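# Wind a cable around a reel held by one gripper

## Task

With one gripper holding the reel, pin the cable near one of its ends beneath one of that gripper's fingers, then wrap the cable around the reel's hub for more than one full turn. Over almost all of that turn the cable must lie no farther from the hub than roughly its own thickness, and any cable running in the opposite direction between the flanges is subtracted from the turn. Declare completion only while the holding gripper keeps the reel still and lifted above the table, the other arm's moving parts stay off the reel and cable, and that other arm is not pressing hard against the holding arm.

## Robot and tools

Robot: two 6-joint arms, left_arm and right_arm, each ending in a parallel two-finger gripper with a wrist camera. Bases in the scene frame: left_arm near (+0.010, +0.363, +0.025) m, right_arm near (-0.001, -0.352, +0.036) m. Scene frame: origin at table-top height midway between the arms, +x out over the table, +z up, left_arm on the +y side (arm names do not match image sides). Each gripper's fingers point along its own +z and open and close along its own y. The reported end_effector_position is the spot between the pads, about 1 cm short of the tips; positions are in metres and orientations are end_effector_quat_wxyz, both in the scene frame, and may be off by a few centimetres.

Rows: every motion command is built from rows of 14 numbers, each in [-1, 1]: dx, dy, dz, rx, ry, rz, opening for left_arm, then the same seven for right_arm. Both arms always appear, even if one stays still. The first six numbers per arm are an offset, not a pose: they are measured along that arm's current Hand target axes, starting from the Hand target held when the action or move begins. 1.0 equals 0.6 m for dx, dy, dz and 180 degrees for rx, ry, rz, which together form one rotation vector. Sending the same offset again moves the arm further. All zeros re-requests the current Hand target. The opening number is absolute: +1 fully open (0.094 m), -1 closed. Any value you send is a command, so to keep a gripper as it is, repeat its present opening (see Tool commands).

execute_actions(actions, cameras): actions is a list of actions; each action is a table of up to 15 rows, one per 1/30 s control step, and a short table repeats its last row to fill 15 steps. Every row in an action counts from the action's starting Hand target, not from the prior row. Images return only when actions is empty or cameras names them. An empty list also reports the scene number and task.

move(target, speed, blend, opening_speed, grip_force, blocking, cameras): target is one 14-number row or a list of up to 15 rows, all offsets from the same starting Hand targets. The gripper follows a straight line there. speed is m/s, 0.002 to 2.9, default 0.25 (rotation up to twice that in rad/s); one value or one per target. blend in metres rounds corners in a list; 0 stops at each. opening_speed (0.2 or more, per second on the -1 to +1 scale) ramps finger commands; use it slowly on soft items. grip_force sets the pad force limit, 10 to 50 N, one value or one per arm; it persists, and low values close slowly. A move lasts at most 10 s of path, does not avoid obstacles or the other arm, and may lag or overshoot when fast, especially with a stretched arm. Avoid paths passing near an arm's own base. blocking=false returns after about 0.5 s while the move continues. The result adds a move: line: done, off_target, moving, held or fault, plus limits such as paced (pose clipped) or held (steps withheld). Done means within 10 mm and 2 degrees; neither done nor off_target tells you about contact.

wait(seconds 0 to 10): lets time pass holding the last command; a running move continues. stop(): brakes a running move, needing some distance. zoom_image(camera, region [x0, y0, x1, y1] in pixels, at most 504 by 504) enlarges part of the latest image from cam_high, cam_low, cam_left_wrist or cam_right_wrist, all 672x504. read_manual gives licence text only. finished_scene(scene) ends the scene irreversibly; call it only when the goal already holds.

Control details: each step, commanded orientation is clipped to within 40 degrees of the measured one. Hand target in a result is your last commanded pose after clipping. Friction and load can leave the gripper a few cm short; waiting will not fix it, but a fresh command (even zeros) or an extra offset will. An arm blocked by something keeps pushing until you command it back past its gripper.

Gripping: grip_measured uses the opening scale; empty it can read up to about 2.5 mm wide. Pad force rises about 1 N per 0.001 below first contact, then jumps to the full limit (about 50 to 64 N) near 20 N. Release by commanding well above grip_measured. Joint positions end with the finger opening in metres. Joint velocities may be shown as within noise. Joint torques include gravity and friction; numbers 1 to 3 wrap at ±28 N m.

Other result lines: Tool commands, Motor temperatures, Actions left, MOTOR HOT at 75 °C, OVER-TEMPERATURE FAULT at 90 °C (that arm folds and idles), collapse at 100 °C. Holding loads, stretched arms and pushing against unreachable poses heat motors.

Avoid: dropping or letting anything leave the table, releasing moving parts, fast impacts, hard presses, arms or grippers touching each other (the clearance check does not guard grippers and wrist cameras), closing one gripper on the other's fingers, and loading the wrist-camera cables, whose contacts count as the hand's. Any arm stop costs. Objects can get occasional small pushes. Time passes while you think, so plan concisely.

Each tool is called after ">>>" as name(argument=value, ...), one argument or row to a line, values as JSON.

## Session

>>> execute_actions(
  actions=[],
)

Scene clock: 0.00 s.
left_arm: end_effector_position=(+0.4242, +0.3298, +0.1464) grip_measured=+1.000 end_effector_quat_wxyz=(+0.593, +0.070, +0.802, -0.027) | right_arm: end_effector_position=(+0.3944, -0.3826, +0.1361) grip_measured=+1.000 end_effector_quat_wxyz=(+0.589, +0.056, +0.806, -0.011)
Joint positions: left_arm=[-0.062 1.52 0.447 0.773 0.083 0.067 0.094] | right_arm=[-0.066 1.54 0.346 0.881 0.015 0.056 0.094]
Joint velocities: within noise
Joint torques (N m): no reading
Motor temperatures (°C): left_arm=[29 33 35 34 28 27 27] | right_arm=[27 33 40 35 28 28 27]
Heat: left arm: 35 °C; right arm: 40 °C.
Hand target: left_arm +0.4239, +0.3298, +0.1458; +0.591, +0.070, +0.804, -0.027 | right_arm +0.3957, -0.3826, +0.1393; +0.591, +0.056, +0.804, -0.011
Tool commands: left_gripper/opening=+1.0 right_gripper/opening=+1.0
camera_calibration:
cam_left_wrist: T_world_to_cam=[[-0.201753, -0.97933, 0.0144709, 0.397995], [-0.720502, 0.138391, -0.679503, 0.39131], [0.663455, -0.147518, -0.73353, -0.000692991], [0, 0, 0, 1]] pos_world=[0.362696, 0.335512, 0.259629]
cam_right_wrist: T_world_to_cam=[[-0.18926, -0.981567, 0.0265947, -0.316397], [-0.74689, 0.126323, -0.652838, 0.462894], [0.637444, -0.14342, -0.757031, -0.0833897], [0, 0, 0, 1]] pos_world=[0.339006, -0.380999, 0.247481]

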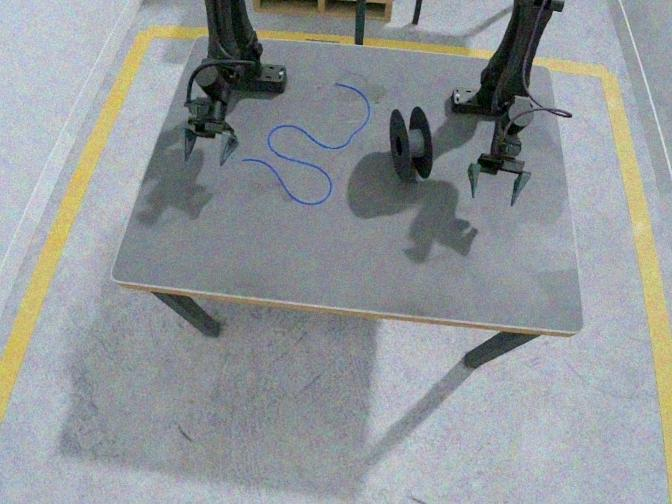

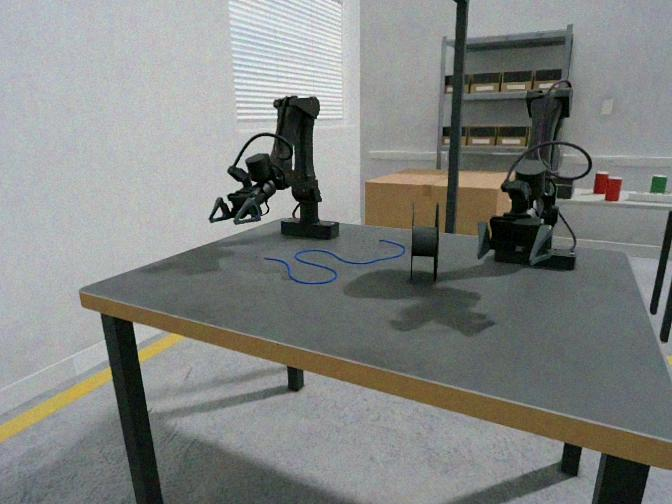

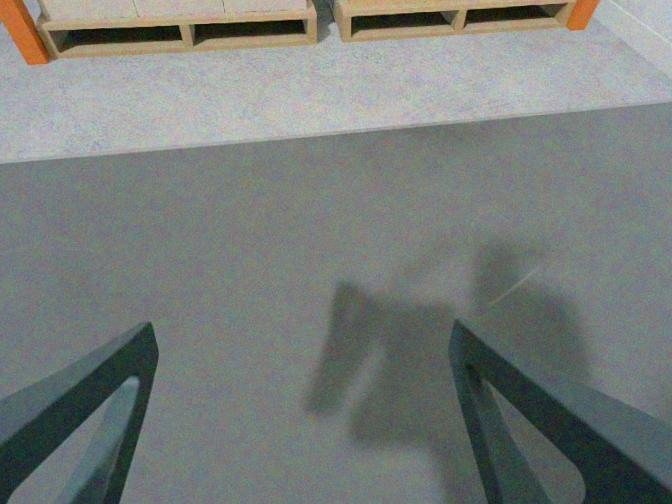

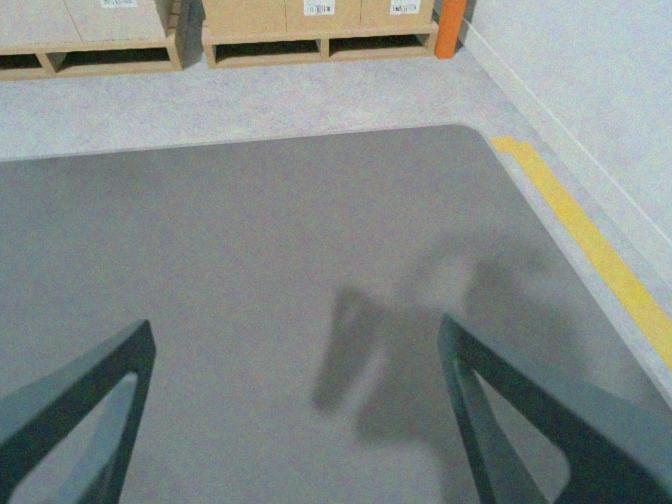

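>>> zoom_image(
  camera="cam_high",
  region=[360, 70, 560, 220],
)

>>> zoom_image(
  camera="cam_low",
  region=[370, 180, 480, 310],
)

>>> zoom_image(
  camera="cam_high",
  region=[160, 60, 400, 230],
)

Scaled by 2.520 from the camera's 672x504 image, which has a finer 960x720 frame.

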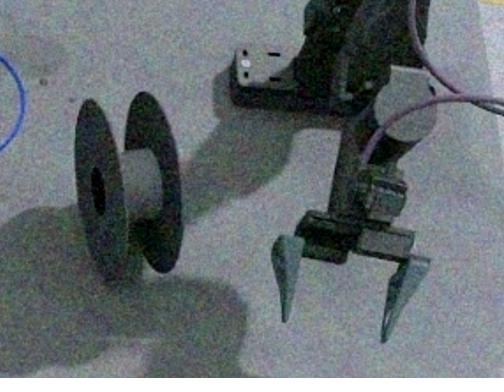

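Scaled by 3.877 from the camera's 672x504 image, which has a finer 960x720 frame.

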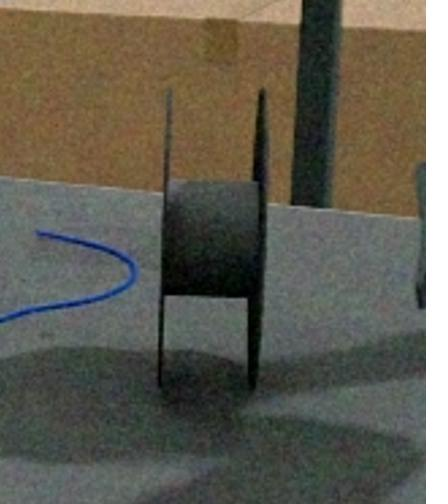

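Scaled by 2.100 from the camera's 672x504 image, which has a finer 960x720 frame.

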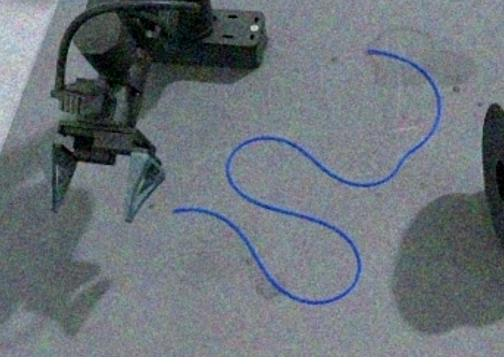

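>>> zoom_image(
  camera="cam_low",
  region=[460, 190, 590, 290],
)

>>> zoom_image(
  camera="cam_low",
  region=[190, 170, 320, 270],
)

>>> zoom_image(
  camera="cam_high",
  region=[450, 130, 550, 230],
)

>>> zoom_image(
  camera="cam_high",
  region=[165, 90, 265, 190],
)

Scaled by 3.877 from the camera's 672x504 image, which has a finer 960x720 frame.

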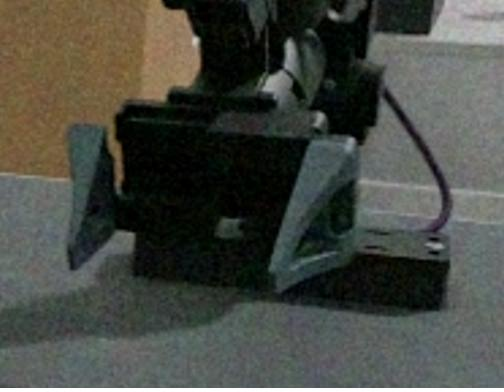

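Scaled by 3.877 from the camera's 672x504 image, which has a finer 960x720 frame.

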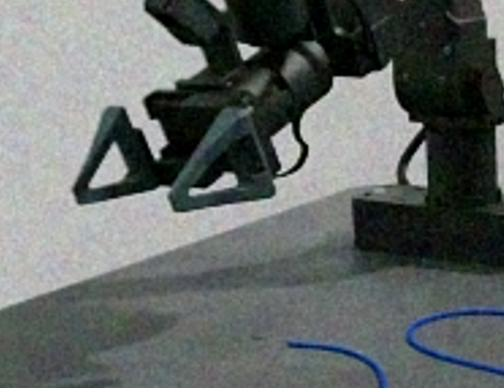

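Scaled by 5.040 from the camera's 672x504 image, which has a finer 960x720 frame.

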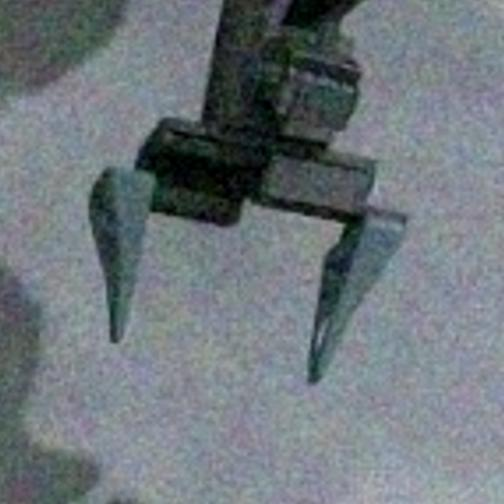

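Scaled by 5.040 from the camera's 672x504 image, which has a finer 960x720 frame.

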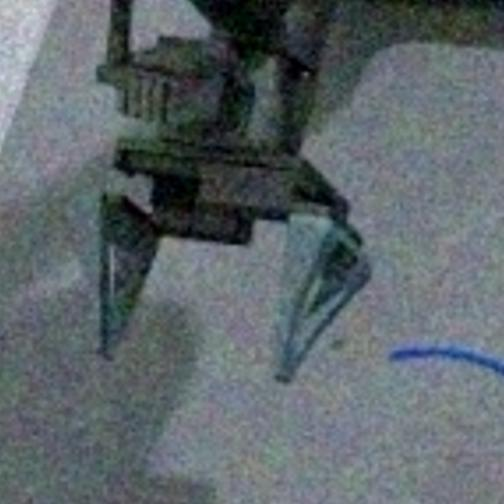

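>>> move(
  target=[-0.0787,-0.1383,-0.3458,-0.0989,0.395,-0.157,-0.2,0.1025,0.2832,-0.0615,-0.1506,0.3856,-0.2318,0.0],
  speed=0.35,
  cameras=["all"],
)

Scene clock: 252.07 s.
left_arm: end_effector_position=(+0.2354, +0.2699, +0.2487) grip_measured=-0.198 end_effector_quat_wxyz=(+0.071, -0.196, +0.977, -0.046) | right_arm: end_effector_position=(+0.3561, -0.2094, +0.0986) grip_measured=+0.002 end_effector_quat_wxyz=(-0.001, -0.341, +0.940, -0.002)
Joint positions: left_arm=[-0.414 1.371 1.512 -1.543 -0.003 -0.792 0.038] | right_arm=[0.386 2.029 1.619 -1.164 0.005 -0.315 0.047]
Joint torques (N m): left_arm=[-0.47 -5.67 5.46 0.87 -0.01 -0.09] | right_arm=[0.17 -8.36 8.64 -0.07 -0.01 -0.09]
Motor temperatures (°C): left_arm=[28 33 38 45 28 27 27] | right_arm=[27 34 41 47 28 28 27]
Heat: left arm: 45 °C; right arm: 47 °C.
Hand target: left_arm +0.2297, +0.2701, +0.2501; +0.001, -0.198, +0.980, +0.000 | right_arm +0.3600, -0.2061, +0.1000; +0.000, -0.347, +0.938, +0.000
Off the commanded pose: left_arm 0.006 m, 10 deg | right_arm 0.005 m, 1 deg.
joint sent to its limit (left arm) — joint 4 (wrist pitch), lower limit. The joint targets are off in orientation, not in position.
move: off_target (left_arm)
camera_calibration:
cam_left_wrist: T_world_to_cam=[[0.394694, -0.898546, 0.191916, 0.0934046], [-0.871541, -0.299995, 0.387839, 0.221494], [-0.290917, -0.320341, -0.901526, 0.503912], [0, 0, 0, 1]] pos_world=[0.302771, 0.311799, 0.35046]
cam_right_wrist: T_world_to_cam=[[0.670947, -0.733415, 0.109236, -0.415225], [-0.666897, -0.532453, 0.521289, 0.105729], [-0.324158, -0.422607, -0.84636, 0.230252], [0, 0, 0, 1]] pos_world=[0.423742, -0.150931, 0.185119]

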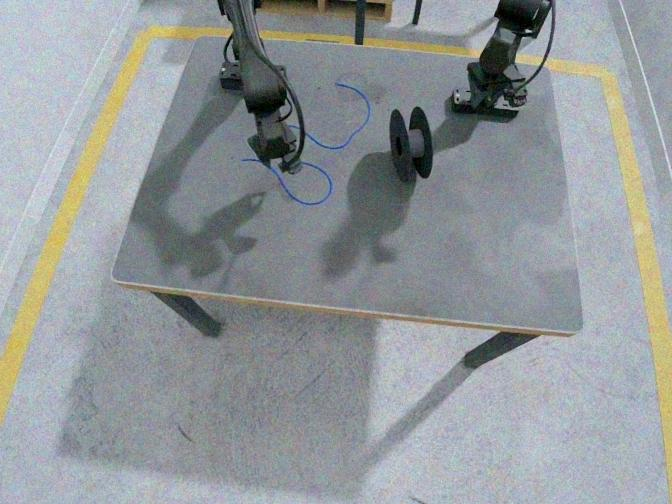

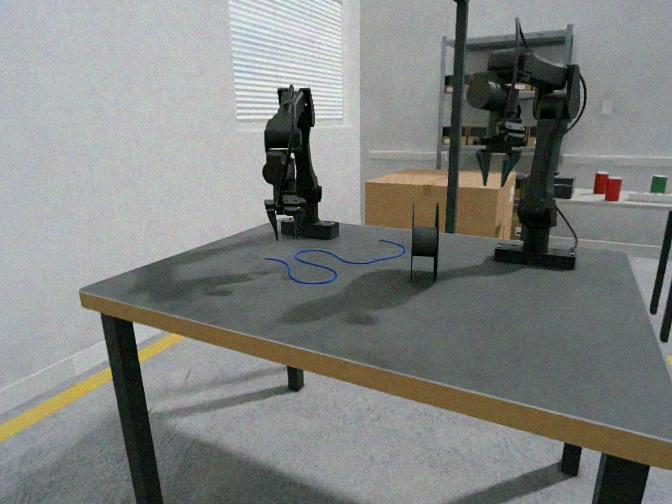

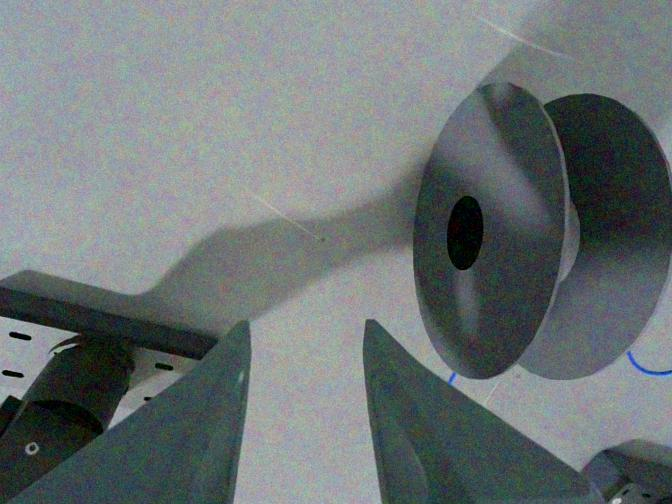

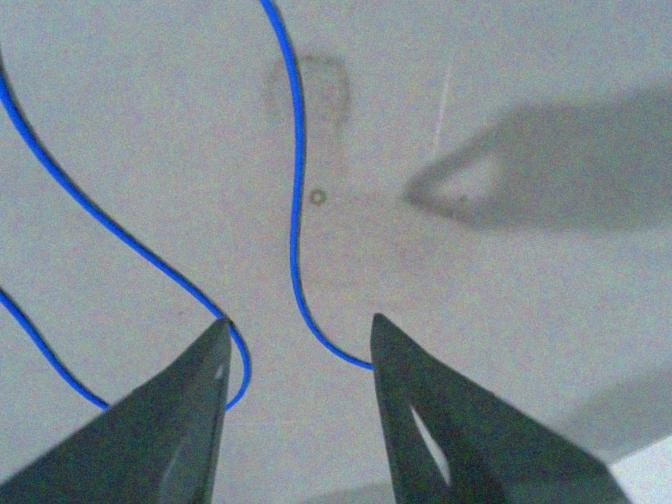

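>>> execute_actions(
  actions=[],
)

Scene clock: 276.87 s.
left_arm: end_effector_position=(+0.2353, +0.2698, +0.2487) grip_measured=-0.198 end_effector_quat_wxyz=(+0.071, -0.196, +0.977, -0.046) | right_arm: end_effector_position=(+0.3560, -0.2095, +0.0986) grip_measured=+0.002 end_effector_quat_wxyz=(-0.002, -0.341, +0.940, -0.002)
Joint positions: left_arm=[-0.414 1.371 1.512 -1.543 -0.003 -0.792 0.038] | right_arm=[0.386 2.029 1.619 -1.165 0.005 -0.315 0.047]
Joint velocities: within noise
Joint torques (N m): left_arm=[-0.47 -5.68 5.41 0.86 -0.01 -0.09] | right_arm=[0.14 -8.53 8.73 -0.09 -0.04 -0.16]
Motor temperatures (°C): left_arm=[28 34 37 41 28 27 27] | right_arm=[27 36 43 43 28 28 27]
Heat: left arm: 41 °C; right arm: 43 °C.
Hand target: left_arm +0.2297, +0.2701, +0.2501; +0.001, -0.198, +0.980, -0.001 | right_arm +0.3599, -0.2061, +0.1000; +0.000, -0.347, +0.938, +0.000
Tool commands: left_gripper/opening=-0.2 right_gripper/opening=+0.0
Off the commanded pose: left_arm 0.006 m, 10 deg | right_arm 0.005 m, 1 deg.
camera_calibration:
cam_left_wrist: T_world_to_cam=[[0.39504, -0.89832, 0.192261, 0.093129], [-0.871382, -0.300133, 0.388089, 0.22144], [-0.290925, -0.320844, -0.901345, 0.503918], [0, 0, 0, 1]] pos_world=[0.302772, 0.3118, 0.35036]
cam_right_wrist: T_world_to_cam=[[0.671082, -0.73333, 0.108977, -0.415216], [-0.666467, -0.532327, 0.521967, 0.105371], [-0.324763, -0.422912, -0.845975, 0.230231], [0, 0, 0, 1]] pos_world=[0.423641, -0.151031, 0.185018]

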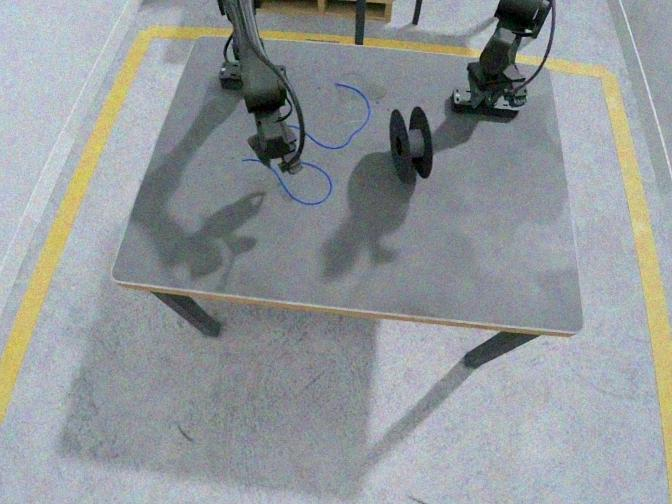

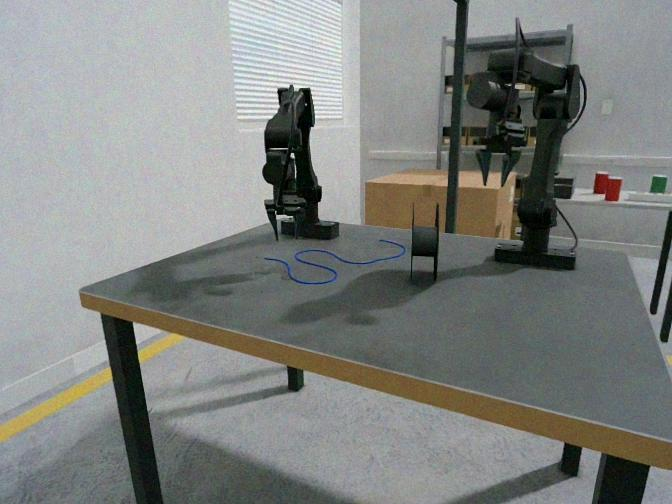

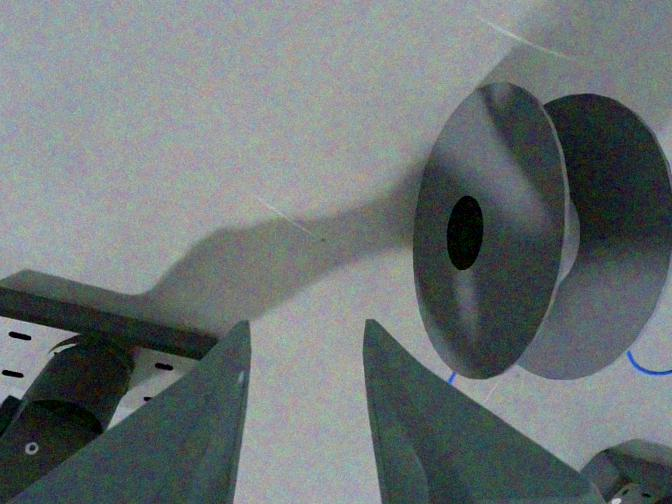

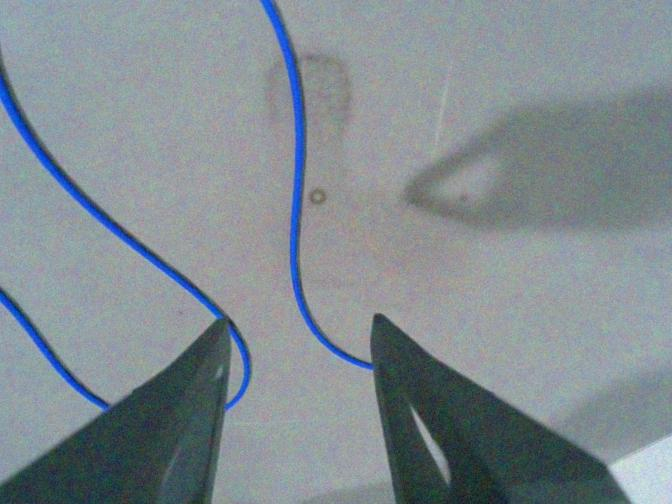

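>>> move(
  target=[0,0,0,0,0,0,-0.2, 0,0,0.1083,0,0,0,0.0],
  cameras=["cam_right_wrist","cam_low"],
)

>>> zoom_image(
  camera="cam_low",
  region=[220, 160, 440, 325],
)

Scene clock: 296.93 s.
left_arm: end_effector_position=(+0.2353, +0.2698, +0.2487) grip_measured=-0.198 end_effector_quat_wxyz=(+0.071, -0.196, +0.977, -0.046) | right_arm: end_effector_position=(+0.3585, -0.2085, +0.0382) grip_measured=+0.002 end_effector_quat_wxyz=(-0.005, -0.341, +0.940, -0.002)
Joint positions: left_arm=[-0.414 1.371 1.512 -1.543 -0.003 -0.792 0.038] | right_arm=[0.386 2.109 1.491 -0.963 0.005 -0.315 0.047]
Joint torques (N m): left_arm=[-0.42 -5.67 5.35 0.87 -0.01 -0.09] | right_arm=[0.05 -9.48 5.33 0.18 0 -0.15]
Heat: left arm: 39 °C; right arm: 43 °C.
Hand target: left_arm +0.2297, +0.2701, +0.2501; +0.001, -0.198, +0.980, -0.001 | right_arm +0.3600, -0.2061, +0.0351; +0.000, -0.347, +0.938, +0.000
Off the commanded pose: left_arm 0.006 m, 10 deg | right_arm 0.004 m, 1 deg.
joint sent to its limit (left arm) — joint 4 (wrist pitch), lower limit. The joint targets are off in orientation, not in position.
move: off_target (left_arm)
camera_calibration:
cam_right_wrist: T_world_to_cam=[[0.671709, -0.733095, 0.106673, -0.409644], [-0.663322, -0.53106, 0.527237, 0.138036], [-0.329865, -0.424909, -0.842996, 0.18161], [0, 0, 0, 1]] pos_world=[0.426631, -0.149835, 0.124016]
Images, in order (width x height): cam_low 672x504, cam_right_wrist 672x504.

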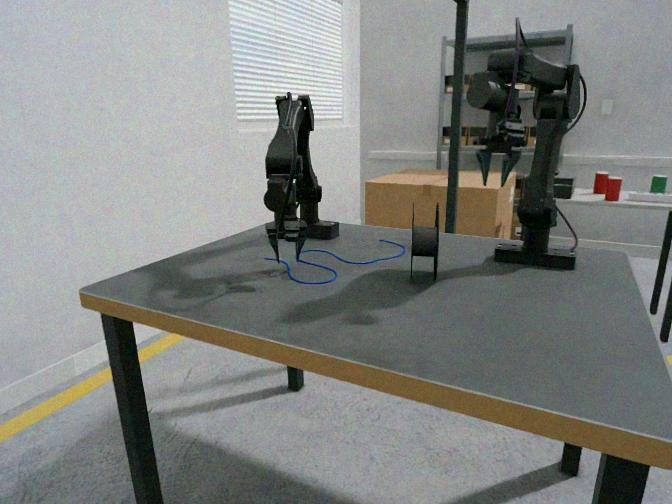

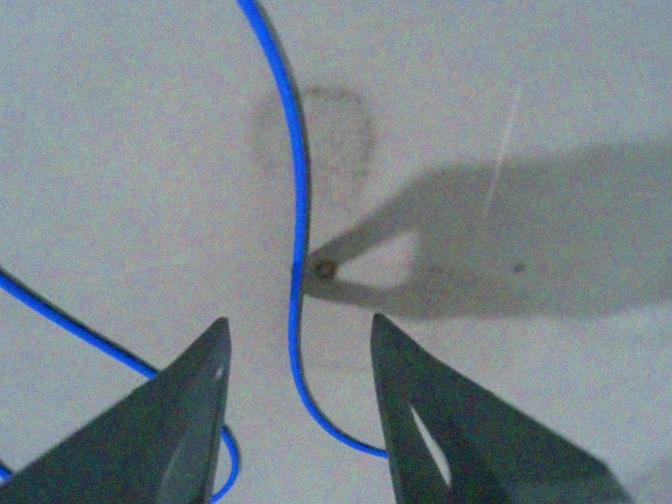

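Scaled by 2.291 from the camera's 672x504 image, which has a finer 960x720 frame.

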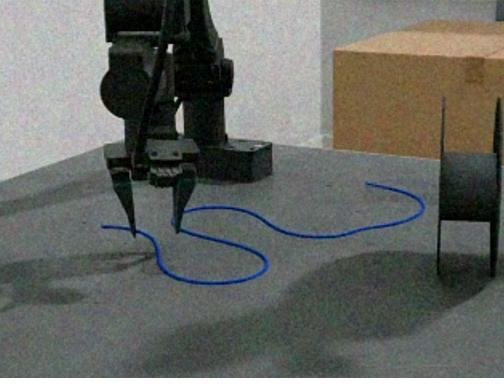

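>>> move(
  target=[0,0,0,0,0,0,-0.2, -0.001,0,0.03,0,0,0,0.0],
  speed=0.08,
  cameras=["cam_right_wrist","cam_low"],
)

>>> zoom_image(
  camera="cam_low",
  region=[250, 200, 330, 290],
)

Scene clock: 302.47 s.
left_arm: end_effector_position=(+0.2353, +0.2698, +0.2487) grip_measured=-0.198 end_effector_quat_wxyz=(+0.071, -0.196, +0.977, -0.046) | right_arm: end_effector_position=(+0.3618, -0.2072, +0.0250) grip_measured=+0.002 end_effector_quat_wxyz=(+0.002, -0.341, +0.940, -0.002)
Joint positions: left_arm=[-0.414 1.371 1.512 -1.543 -0.003 -0.792 0.038] | right_arm=[0.386 2.128 1.466 -0.904 0.005 -0.315 0.047]
Joint torques (N m): left_arm=[-0.5 -5.59 5.42 0.86 -0.01 -0.08] | right_arm=[-0.12 -8.84 4.66 0.19 -0.03 -0.11]
Heat: left arm: 39 °C; right arm: 42 °C.
Hand target: left_arm +0.2297, +0.2701, +0.2501; +0.001, -0.198, +0.980, -0.001 | right_arm +0.3604, -0.2057, +0.0171; +0.000, -0.347, +0.938, +0.000
Off the commanded pose: left_arm 0.006 m, 10 deg | right_arm 0.008 m, 1 deg.
joint sent to its limit (left arm) — joint 4 (wrist pitch), lower limit. The joint targets are off in orientation, not in position.
move: off_target (left_arm)
camera_calibration:
cam_right_wrist: T_world_to_cam=[[0.670234, -0.733677, 0.111819, -0.409233], [-0.670355, -0.533835, 0.515406, 0.150194], [-0.318449, -0.420402, -0.849619, 0.169219], [0, 0, 0, 1]] pos_world=[0.428854, -0.148926, 0.112121]
Images, in order (width x height): cam_low 672x504, cam_right_wrist 672x504.

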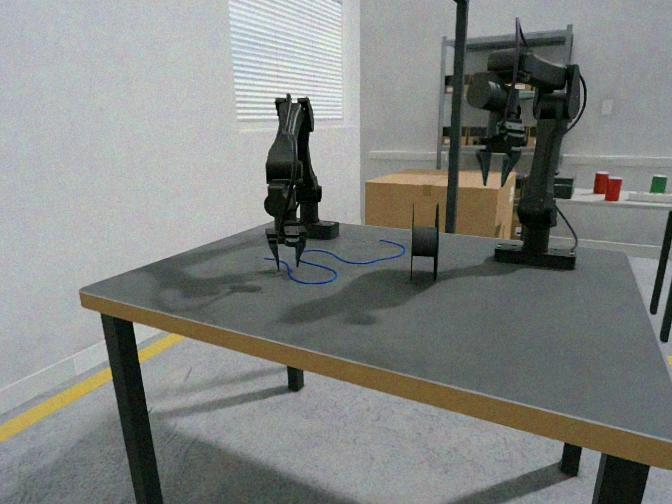

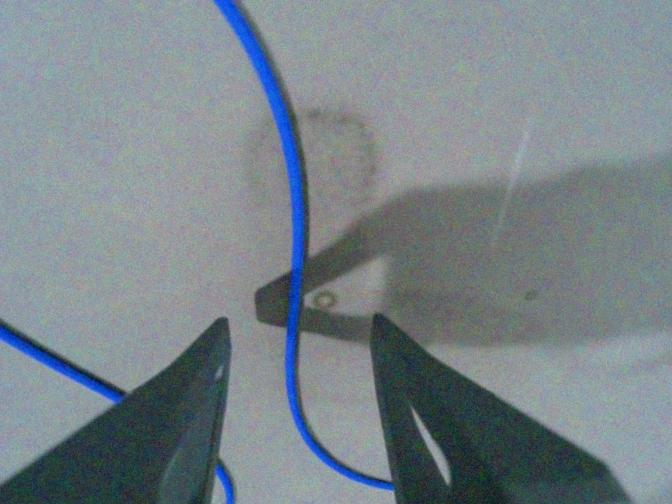

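Scaled by 5.600 from the camera's 672x504 image, which has a finer 960x720 frame.

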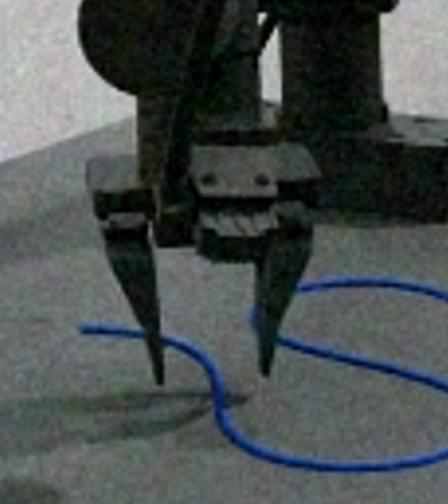

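>>> move(
  target=[0,0,0,0,0,0,-0.2, 0,0,0.024,0,0,0,0.0],
  speed=0.06,
  cameras=["cam_right_wrist"],
)

Scene clock: 308.40 s.
left_arm: end_effector_position=(+0.2353, +0.2698, +0.2487) grip_measured=-0.198 end_effector_quat_wxyz=(+0.071, -0.196, +0.977, -0.046) | right_arm: end_effector_position=(+0.3617, -0.2071, +0.0143) grip_measured=+0.002 end_effector_quat_wxyz=(+0.002, -0.341, +0.940, -0.002)
Joint positions: left_arm=[-0.414 1.371 1.512 -1.543 -0.003 -0.792 0.038] | right_arm=[0.386 2.145 1.447 -0.868 0.004 -0.316 0.047]
Joint torques (N m): left_arm=[-0.55 -5.65 5.39 0.89 -0.02 -0.09] | right_arm=[0.31 -8.42 4.21 0.32 -0.03 -0.1]
Heat: left arm: 39 °C; right arm: 41 °C.
Hand target: left_arm +0.2297, +0.2701, +0.2501; +0.001, -0.198, +0.980, -0.001 | right_arm +0.3604, -0.2057, +0.0027; +0.000, -0.347, +0.938, +0.000
Off the commanded pose: left_arm 0.006 m, 10 deg | right_arm 0.012 m, 1 deg.
joint sent to its limit (left arm) — joint 4 (wrist pitch), lower limit. The joint targets are off in orientation, not in position.
move: off_target (left_arm, right_arm)
camera_calibration:
cam_right_wrist: T_world_to_cam=[[0.67084, -0.733205, 0.111288, -0.408037], [-0.669695, -0.534471, 0.515606, 0.155178], [-0.318564, -0.420418, -0.849568, 0.160106], [0, 0, 0, 1]] pos_world=[0.428654, -0.148925, 0.10142]
Images, in order (width x height): cam_right_wrist 672x504.

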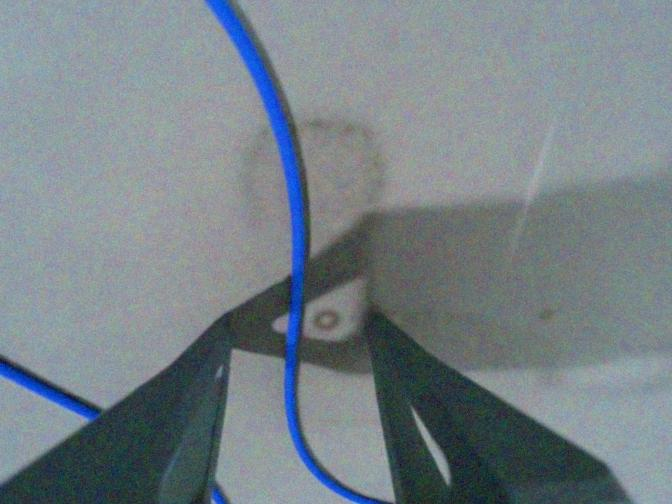

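>>> move(
  target=[0,0,0,0,0,0,-0.2, 0,0,0.003,0,0,0,-1.0],
  speed=0.06,
  opening_speed=1.0,
  cameras=["cam_right_wrist"],
)

Scene clock: 313.13 s.
left_arm: end_effector_position=(+0.2353, +0.2698, +0.2487) grip_measured=-0.198 end_effector_quat_wxyz=(+0.071, -0.196, +0.977, -0.046) | right_arm: end_effector_position=(+0.3645, -0.2055, +0.0144) grip_measured=-0.952 end_effector_quat_wxyz=(+0.009, -0.341, +0.940, -0.001)
Joint positions: left_arm=[-0.414 1.371 1.512 -1.543 -0.003 -0.792 0.038] | right_arm=[0.386 2.145 1.447 -0.855 0.002 -0.316 0.002]
Joint torques (N m): left_arm=[-0.55 -5.67 5.41 0.87 0 -0.11] | right_arm=[0.1 -8.28 3.95 0.26 0 -0.12]
Heat: left arm: 39 °C; right arm: 41 °C.
Hand target: left_arm +0.2297, +0.2701, +0.2501; +0.001, -0.198, +0.980, -0.001 | right_arm +0.3604, -0.2057, +0.0009; +0.000, -0.347, +0.938, +0.000
Off the commanded pose: left_arm 0.006 m, 10 deg | right_arm 0.014 m, 1 deg.
joint sent to its limit (left arm) — joint 4 (wrist pitch), lower limit. The joint targets are off in orientation, not in position.
move: off_target (left_arm, right_arm)
camera_calibration:
cam_right_wrist: T_world_to_cam=[[0.669875, -0.733669, 0.114008, -0.408509], [-0.675238, -0.538138, 0.504442, 0.159361], [-0.308741, -0.414896, -0.855886, 0.15941], [0, 0, 0, 1]] pos_world=[0.430473, -0.147814, 0.102622]
Images, in order (width x height): cam_right_wrist 672x504.

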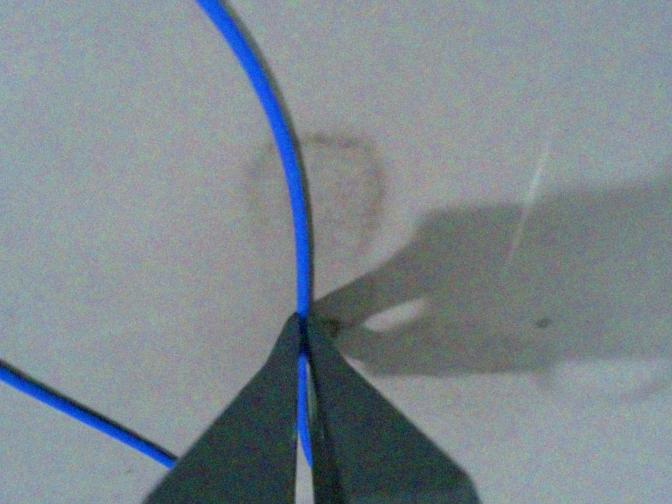

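>>> move(
  target=[0,0,0,0,0,0,-0.2, 0,0,-0.27,0,0,0,-1.0],
  speed=0.2,
  cameras=["cam_right_wrist","cam_low","cam_high"],
)

>>> zoom_image(
  camera="cam_low",
  region=[220, 160, 440, 325],
)

>>> zoom_image(
  camera="cam_high",
  region=[180, 60, 400, 225],
)

Scene clock: 321.67 s.
left_arm: end_effector_position=(+0.2353, +0.2698, +0.2487) grip_measured=-0.198 end_effector_quat_wxyz=(+0.071, -0.196, +0.977, -0.046) | right_arm: end_effector_position=(+0.3583, -0.2080, +0.1513) grip_measured=-0.952 end_effector_quat_wxyz=(-0.014, -0.341, +0.940, -0.002)
Joint positions: left_arm=[-0.414 1.371 1.512 -1.543 -0.003 -0.792 0.038] | right_arm=[0.386 2.052 1.863 -1.409 0.002 -0.316 0.002]
Joint torques (N m): left_arm=[-0.49 -5.72 5.35 0.87 -0.01 -0.1] | right_arm=[0.28 -11.19 8.34 -0.16 -0.02 -0.09]
Heat: left arm: 38 °C; right arm: 41 °C.
Hand target: left_arm +0.2297, +0.2701, +0.2501; +0.001, -0.198, +0.980, -0.001 | right_arm +0.3604, -0.2057, +0.1627; +0.000, -0.347, +0.938, +0.000
Off the commanded pose: left_arm 0.006 m, 10 deg | right_arm 0.012 m, 2 deg.
joint sent to its limit (left arm) — joint 4 (wrist pitch), lower limit. The joint targets are off in orientation, not in position.
move: off_target (left_arm, right_arm)
camera_calibration:
cam_right_wrist: T_world_to_cam=[[0.674301, -0.731876, 0.0983671, -0.420588], [-0.653548, -0.529437, 0.540899, 0.0732938], [-0.343791, -0.429016, -0.835316, 0.28011], [0, 0, 0, 1]] pos_world=[0.427803, -0.148842, 0.235708]
Images, in order (width x height): cam_high 672x504, cam_low 672x504, cam_right_wrist 672x504.

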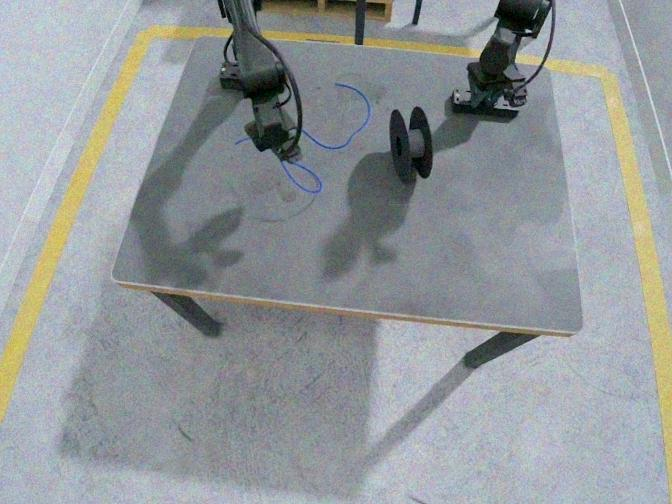

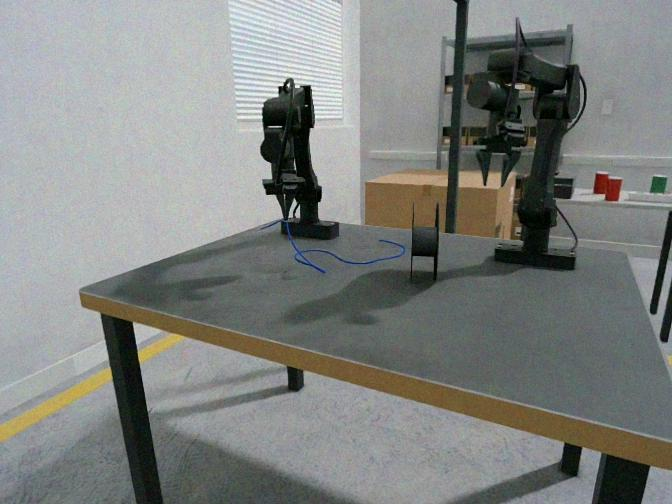

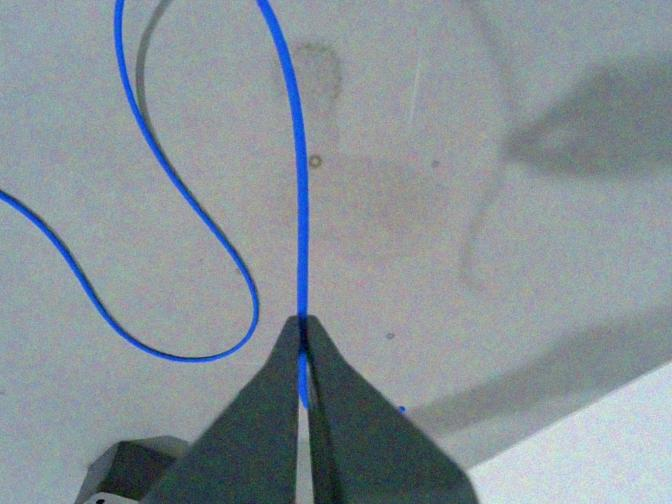

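Scaled by 2.291 from the camera's 672x504 image, which has a finer 960x720 frame.

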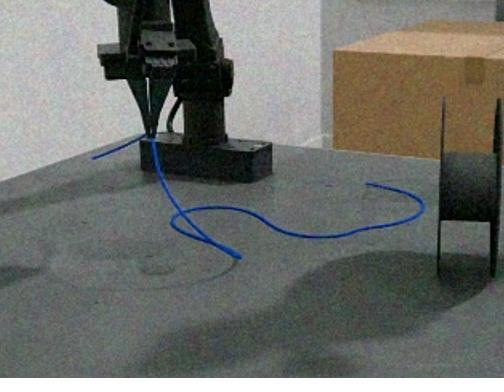

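Scaled by 2.291 from the camera's 672x504 image, which has a finer 960x720 frame.

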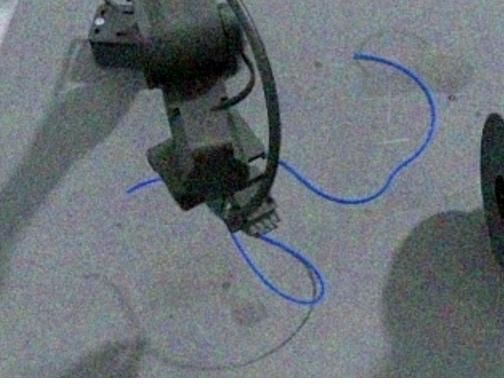

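>>> zoom_image(
  camera="cam_high",
  region=[370, 90, 450, 190],
)

>>> zoom_image(
  camera="cam_low",
  region=[390, 190, 460, 290],
)

Scaled by 5.040 from the camera's 672x504 image, which has a finer 960x720 frame.

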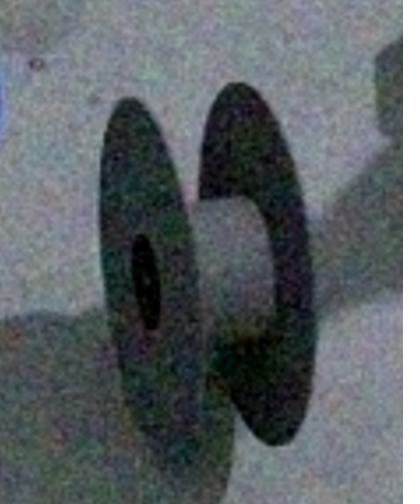

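Scaled by 5.040 from the camera's 672x504 image, which has a finer 960x720 frame.

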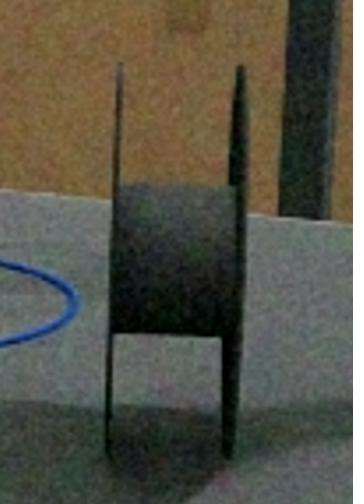

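>>> zoom_image(
  camera="cam_high",
  region=[430, 40, 560, 140],
)

>>> zoom_image(
  camera="cam_low",
  region=[400, 130, 540, 290],
)

Scaled by 3.877 from the camera's 672x504 image, which has a finer 960x720 frame.

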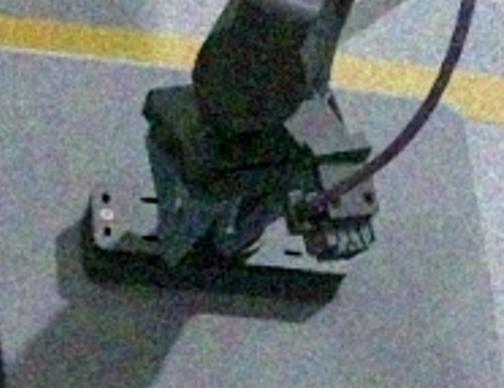

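Scaled by 3.150 from the camera's 672x504 image, which has a finer 960x720 frame.

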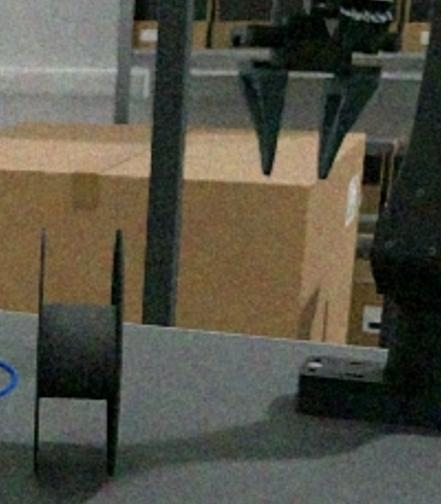

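>>> move(
  target=[
    [0,0,0,0,0,0,-0.2, 0,0,0.2662,0,0,0,-1.0],
    [0,0,0,0,0,0,-0.2, 0,0,0.2662,0,0,0,-0.7],
    [0,0,0,0,0,0,-0.2, -0.135,0.012,0.262,0,0,0,-0.7],
  ],
  speed=[0.12,0.06,0.06],
  cameras=["cam_right_wrist"],
)

Scene clock: 466.60 s.
left_arm: end_effector_position=(+0.2353, +0.2698, +0.2487) grip_measured=-0.198 end_effector_quat_wxyz=(+0.071, -0.196, +0.977, -0.046) | right_arm: end_effector_position=(+0.4184, -0.1519, +0.0158) grip_measured=-0.702 end_effector_quat_wxyz=(+0.009, -0.349, +0.937, -0.001)
Joint positions: left_arm=[-0.414 1.371 1.512 -1.543 -0.003 -0.792 0.038] | right_arm=[0.451 2.412 1.913 -1.054 0.003 -0.267 0.014]
Joint torques (N m): left_arm=[-0.47 -5.67 5.42 0.86 0 -0.1] | right_arm=[0.61 -9.8 7.53 0.01 0.02 0.15]
Motor temperatures (°C): left_arm=[28 33 36 35 28 27 27] | right_arm=[27 42 42 35 28 28 30]
Heat: left arm: 36 °C; right arm: 42 °C.
Hand target: left_arm +0.2297, +0.2701, +0.2501; +0.001, -0.198, +0.980, -0.001 | right_arm +0.4172, -0.1476, +0.0055; +0.000, -0.347, +0.938, +0.000
Off the commanded pose: left_arm 0.006 m, 10 deg | right_arm 0.011 m, 1 deg.
joint sent to its limit (left arm) — joint 4 (wrist pitch), lower limit. The joint targets are off in orientation, not in position.
move: off_target (left_arm, right_arm); target 2's new opening was sent with right_arm's hand 0.012 m and 1 deg from that target
camera_calibration:
cam_right_wrist: T_world_to_cam=[[0.681184, -0.723118, 0.114403, -0.40857], [-0.666925, -0.548452, 0.504392, 0.218924], [-0.301991, -0.419882, -0.855863, 0.195948], [0, 0, 0, 1]] pos_world=[0.483492, -0.0931002, 0.104023]
Images, in order (width x height): cam_right_wrist 672x504.

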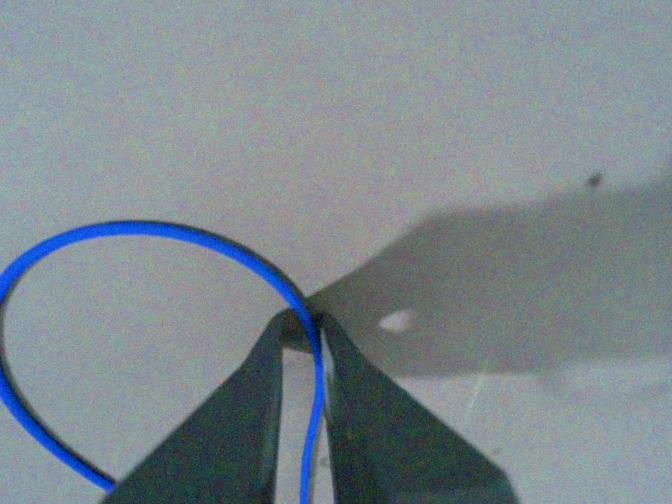

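>>> move(
  target=[
    [0,0,0,0,0,0,-0.2, 0,0,0.006,0,0,0,-1.0],
    [0,0,0,0,0,0,-0.2, 0.1,0,-0.28,0,0,0,-1.0],
  ],
  speed=[0.06,0.2],
  opening_speed=1.0,
  cameras=["cam_right_wrist","cam_high","cam_low"],
)

>>> zoom_image(
  camera="cam_high",
  region=[200, 70, 400, 220],
)

>>> zoom_image(
  camera="cam_low",
  region=[220, 160, 440, 325],
)

Scene clock: 473.50 s.
left_arm: end_effector_position=(+0.2353, +0.2698, +0.2487) grip_measured=-0.198 end_effector_quat_wxyz=(+0.071, -0.196, +0.977, -0.046) | right_arm: end_effector_position=(+0.3694, -0.1853, +0.1609) grip_measured=-0.953 end_effector_quat_wxyz=(-0.014, -0.345, +0.938, -0.003)
Joint positions: left_arm=[-0.414 1.371 1.512 -1.543 -0.003 -0.792 0.038] | right_arm=[0.428 2.146 2.045 -1.498 0.003 -0.282 0.002]
Joint torques (N m): left_arm=[-0.51 -5.72 5.3 0.86 -0.03 -0.09] | right_arm=[-0.46 -12.04 8.2 -0.15 -0.02 -0.13]
Heat: left arm: 36 °C; right arm: 42 °C.
Hand target: left_arm +0.2297, +0.2701, +0.2501; +0.001, -0.198, +0.980, -0.001 | right_arm +0.3717, -0.1865, +0.1736; +0.000, -0.347, +0.938, +0.000
Off the commanded pose: left_arm 0.006 m, 10 deg | right_arm 0.013 m, 2 deg.
joint sent to its limit (left arm) — joint 4 (wrist pitch), lower limit. The joint targets are off in orientation, not in position.
move: off_target (left_arm, right_arm)
camera_calibration:
cam_right_wrist: T_world_to_cam=[[0.679914, -0.726491, 0.0996383, -0.413703], [-0.649356, -0.533379, 0.542073, 0.0849769], [-0.340667, -0.433264, -0.834403, 0.299559], [0, 0, 0, 1]] pos_world=[0.438512, -0.125439, 0.24511]
Images, in order (width x height): cam_high 672x504, cam_low 672x504, cam_right_wrist 672x504.

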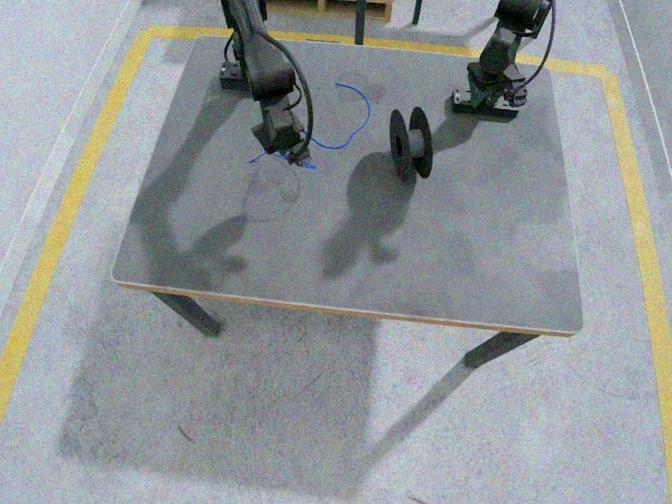

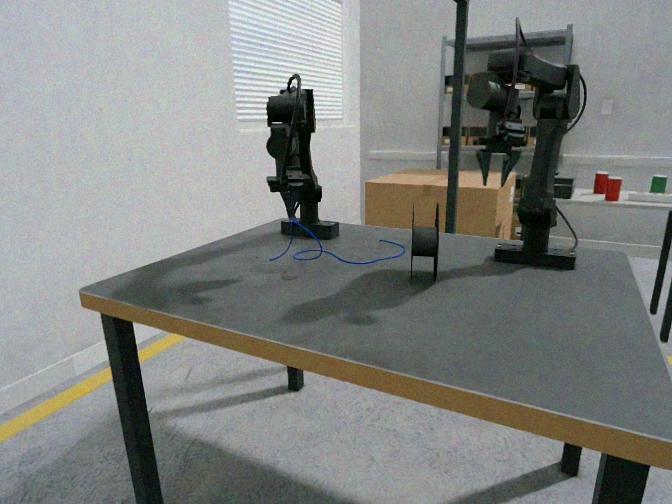

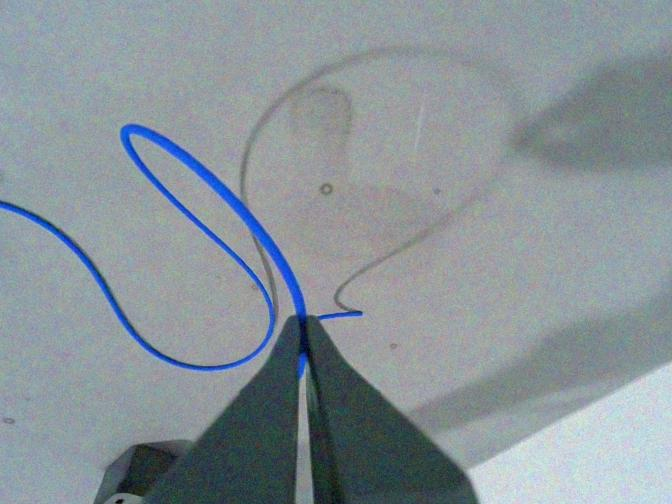

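Scaled by 2.520 from the camera's 672x504 image, which has a finer 960x720 frame.

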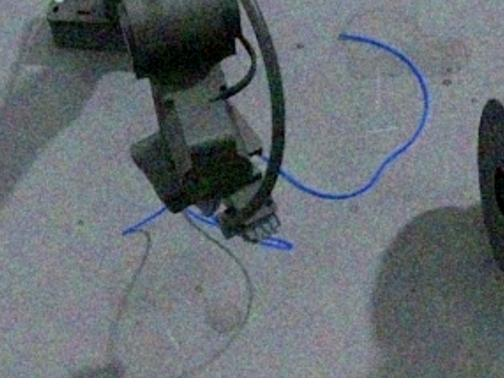

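Scaled by 2.291 from the camera's 672x504 image, which has a finer 960x720 frame.

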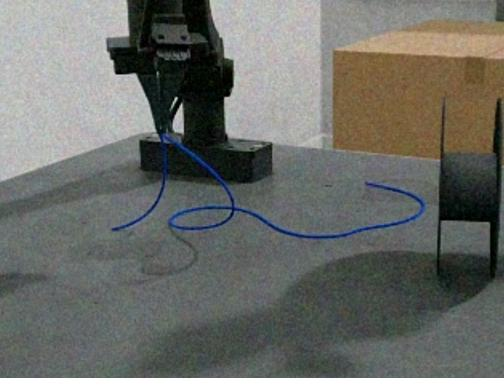

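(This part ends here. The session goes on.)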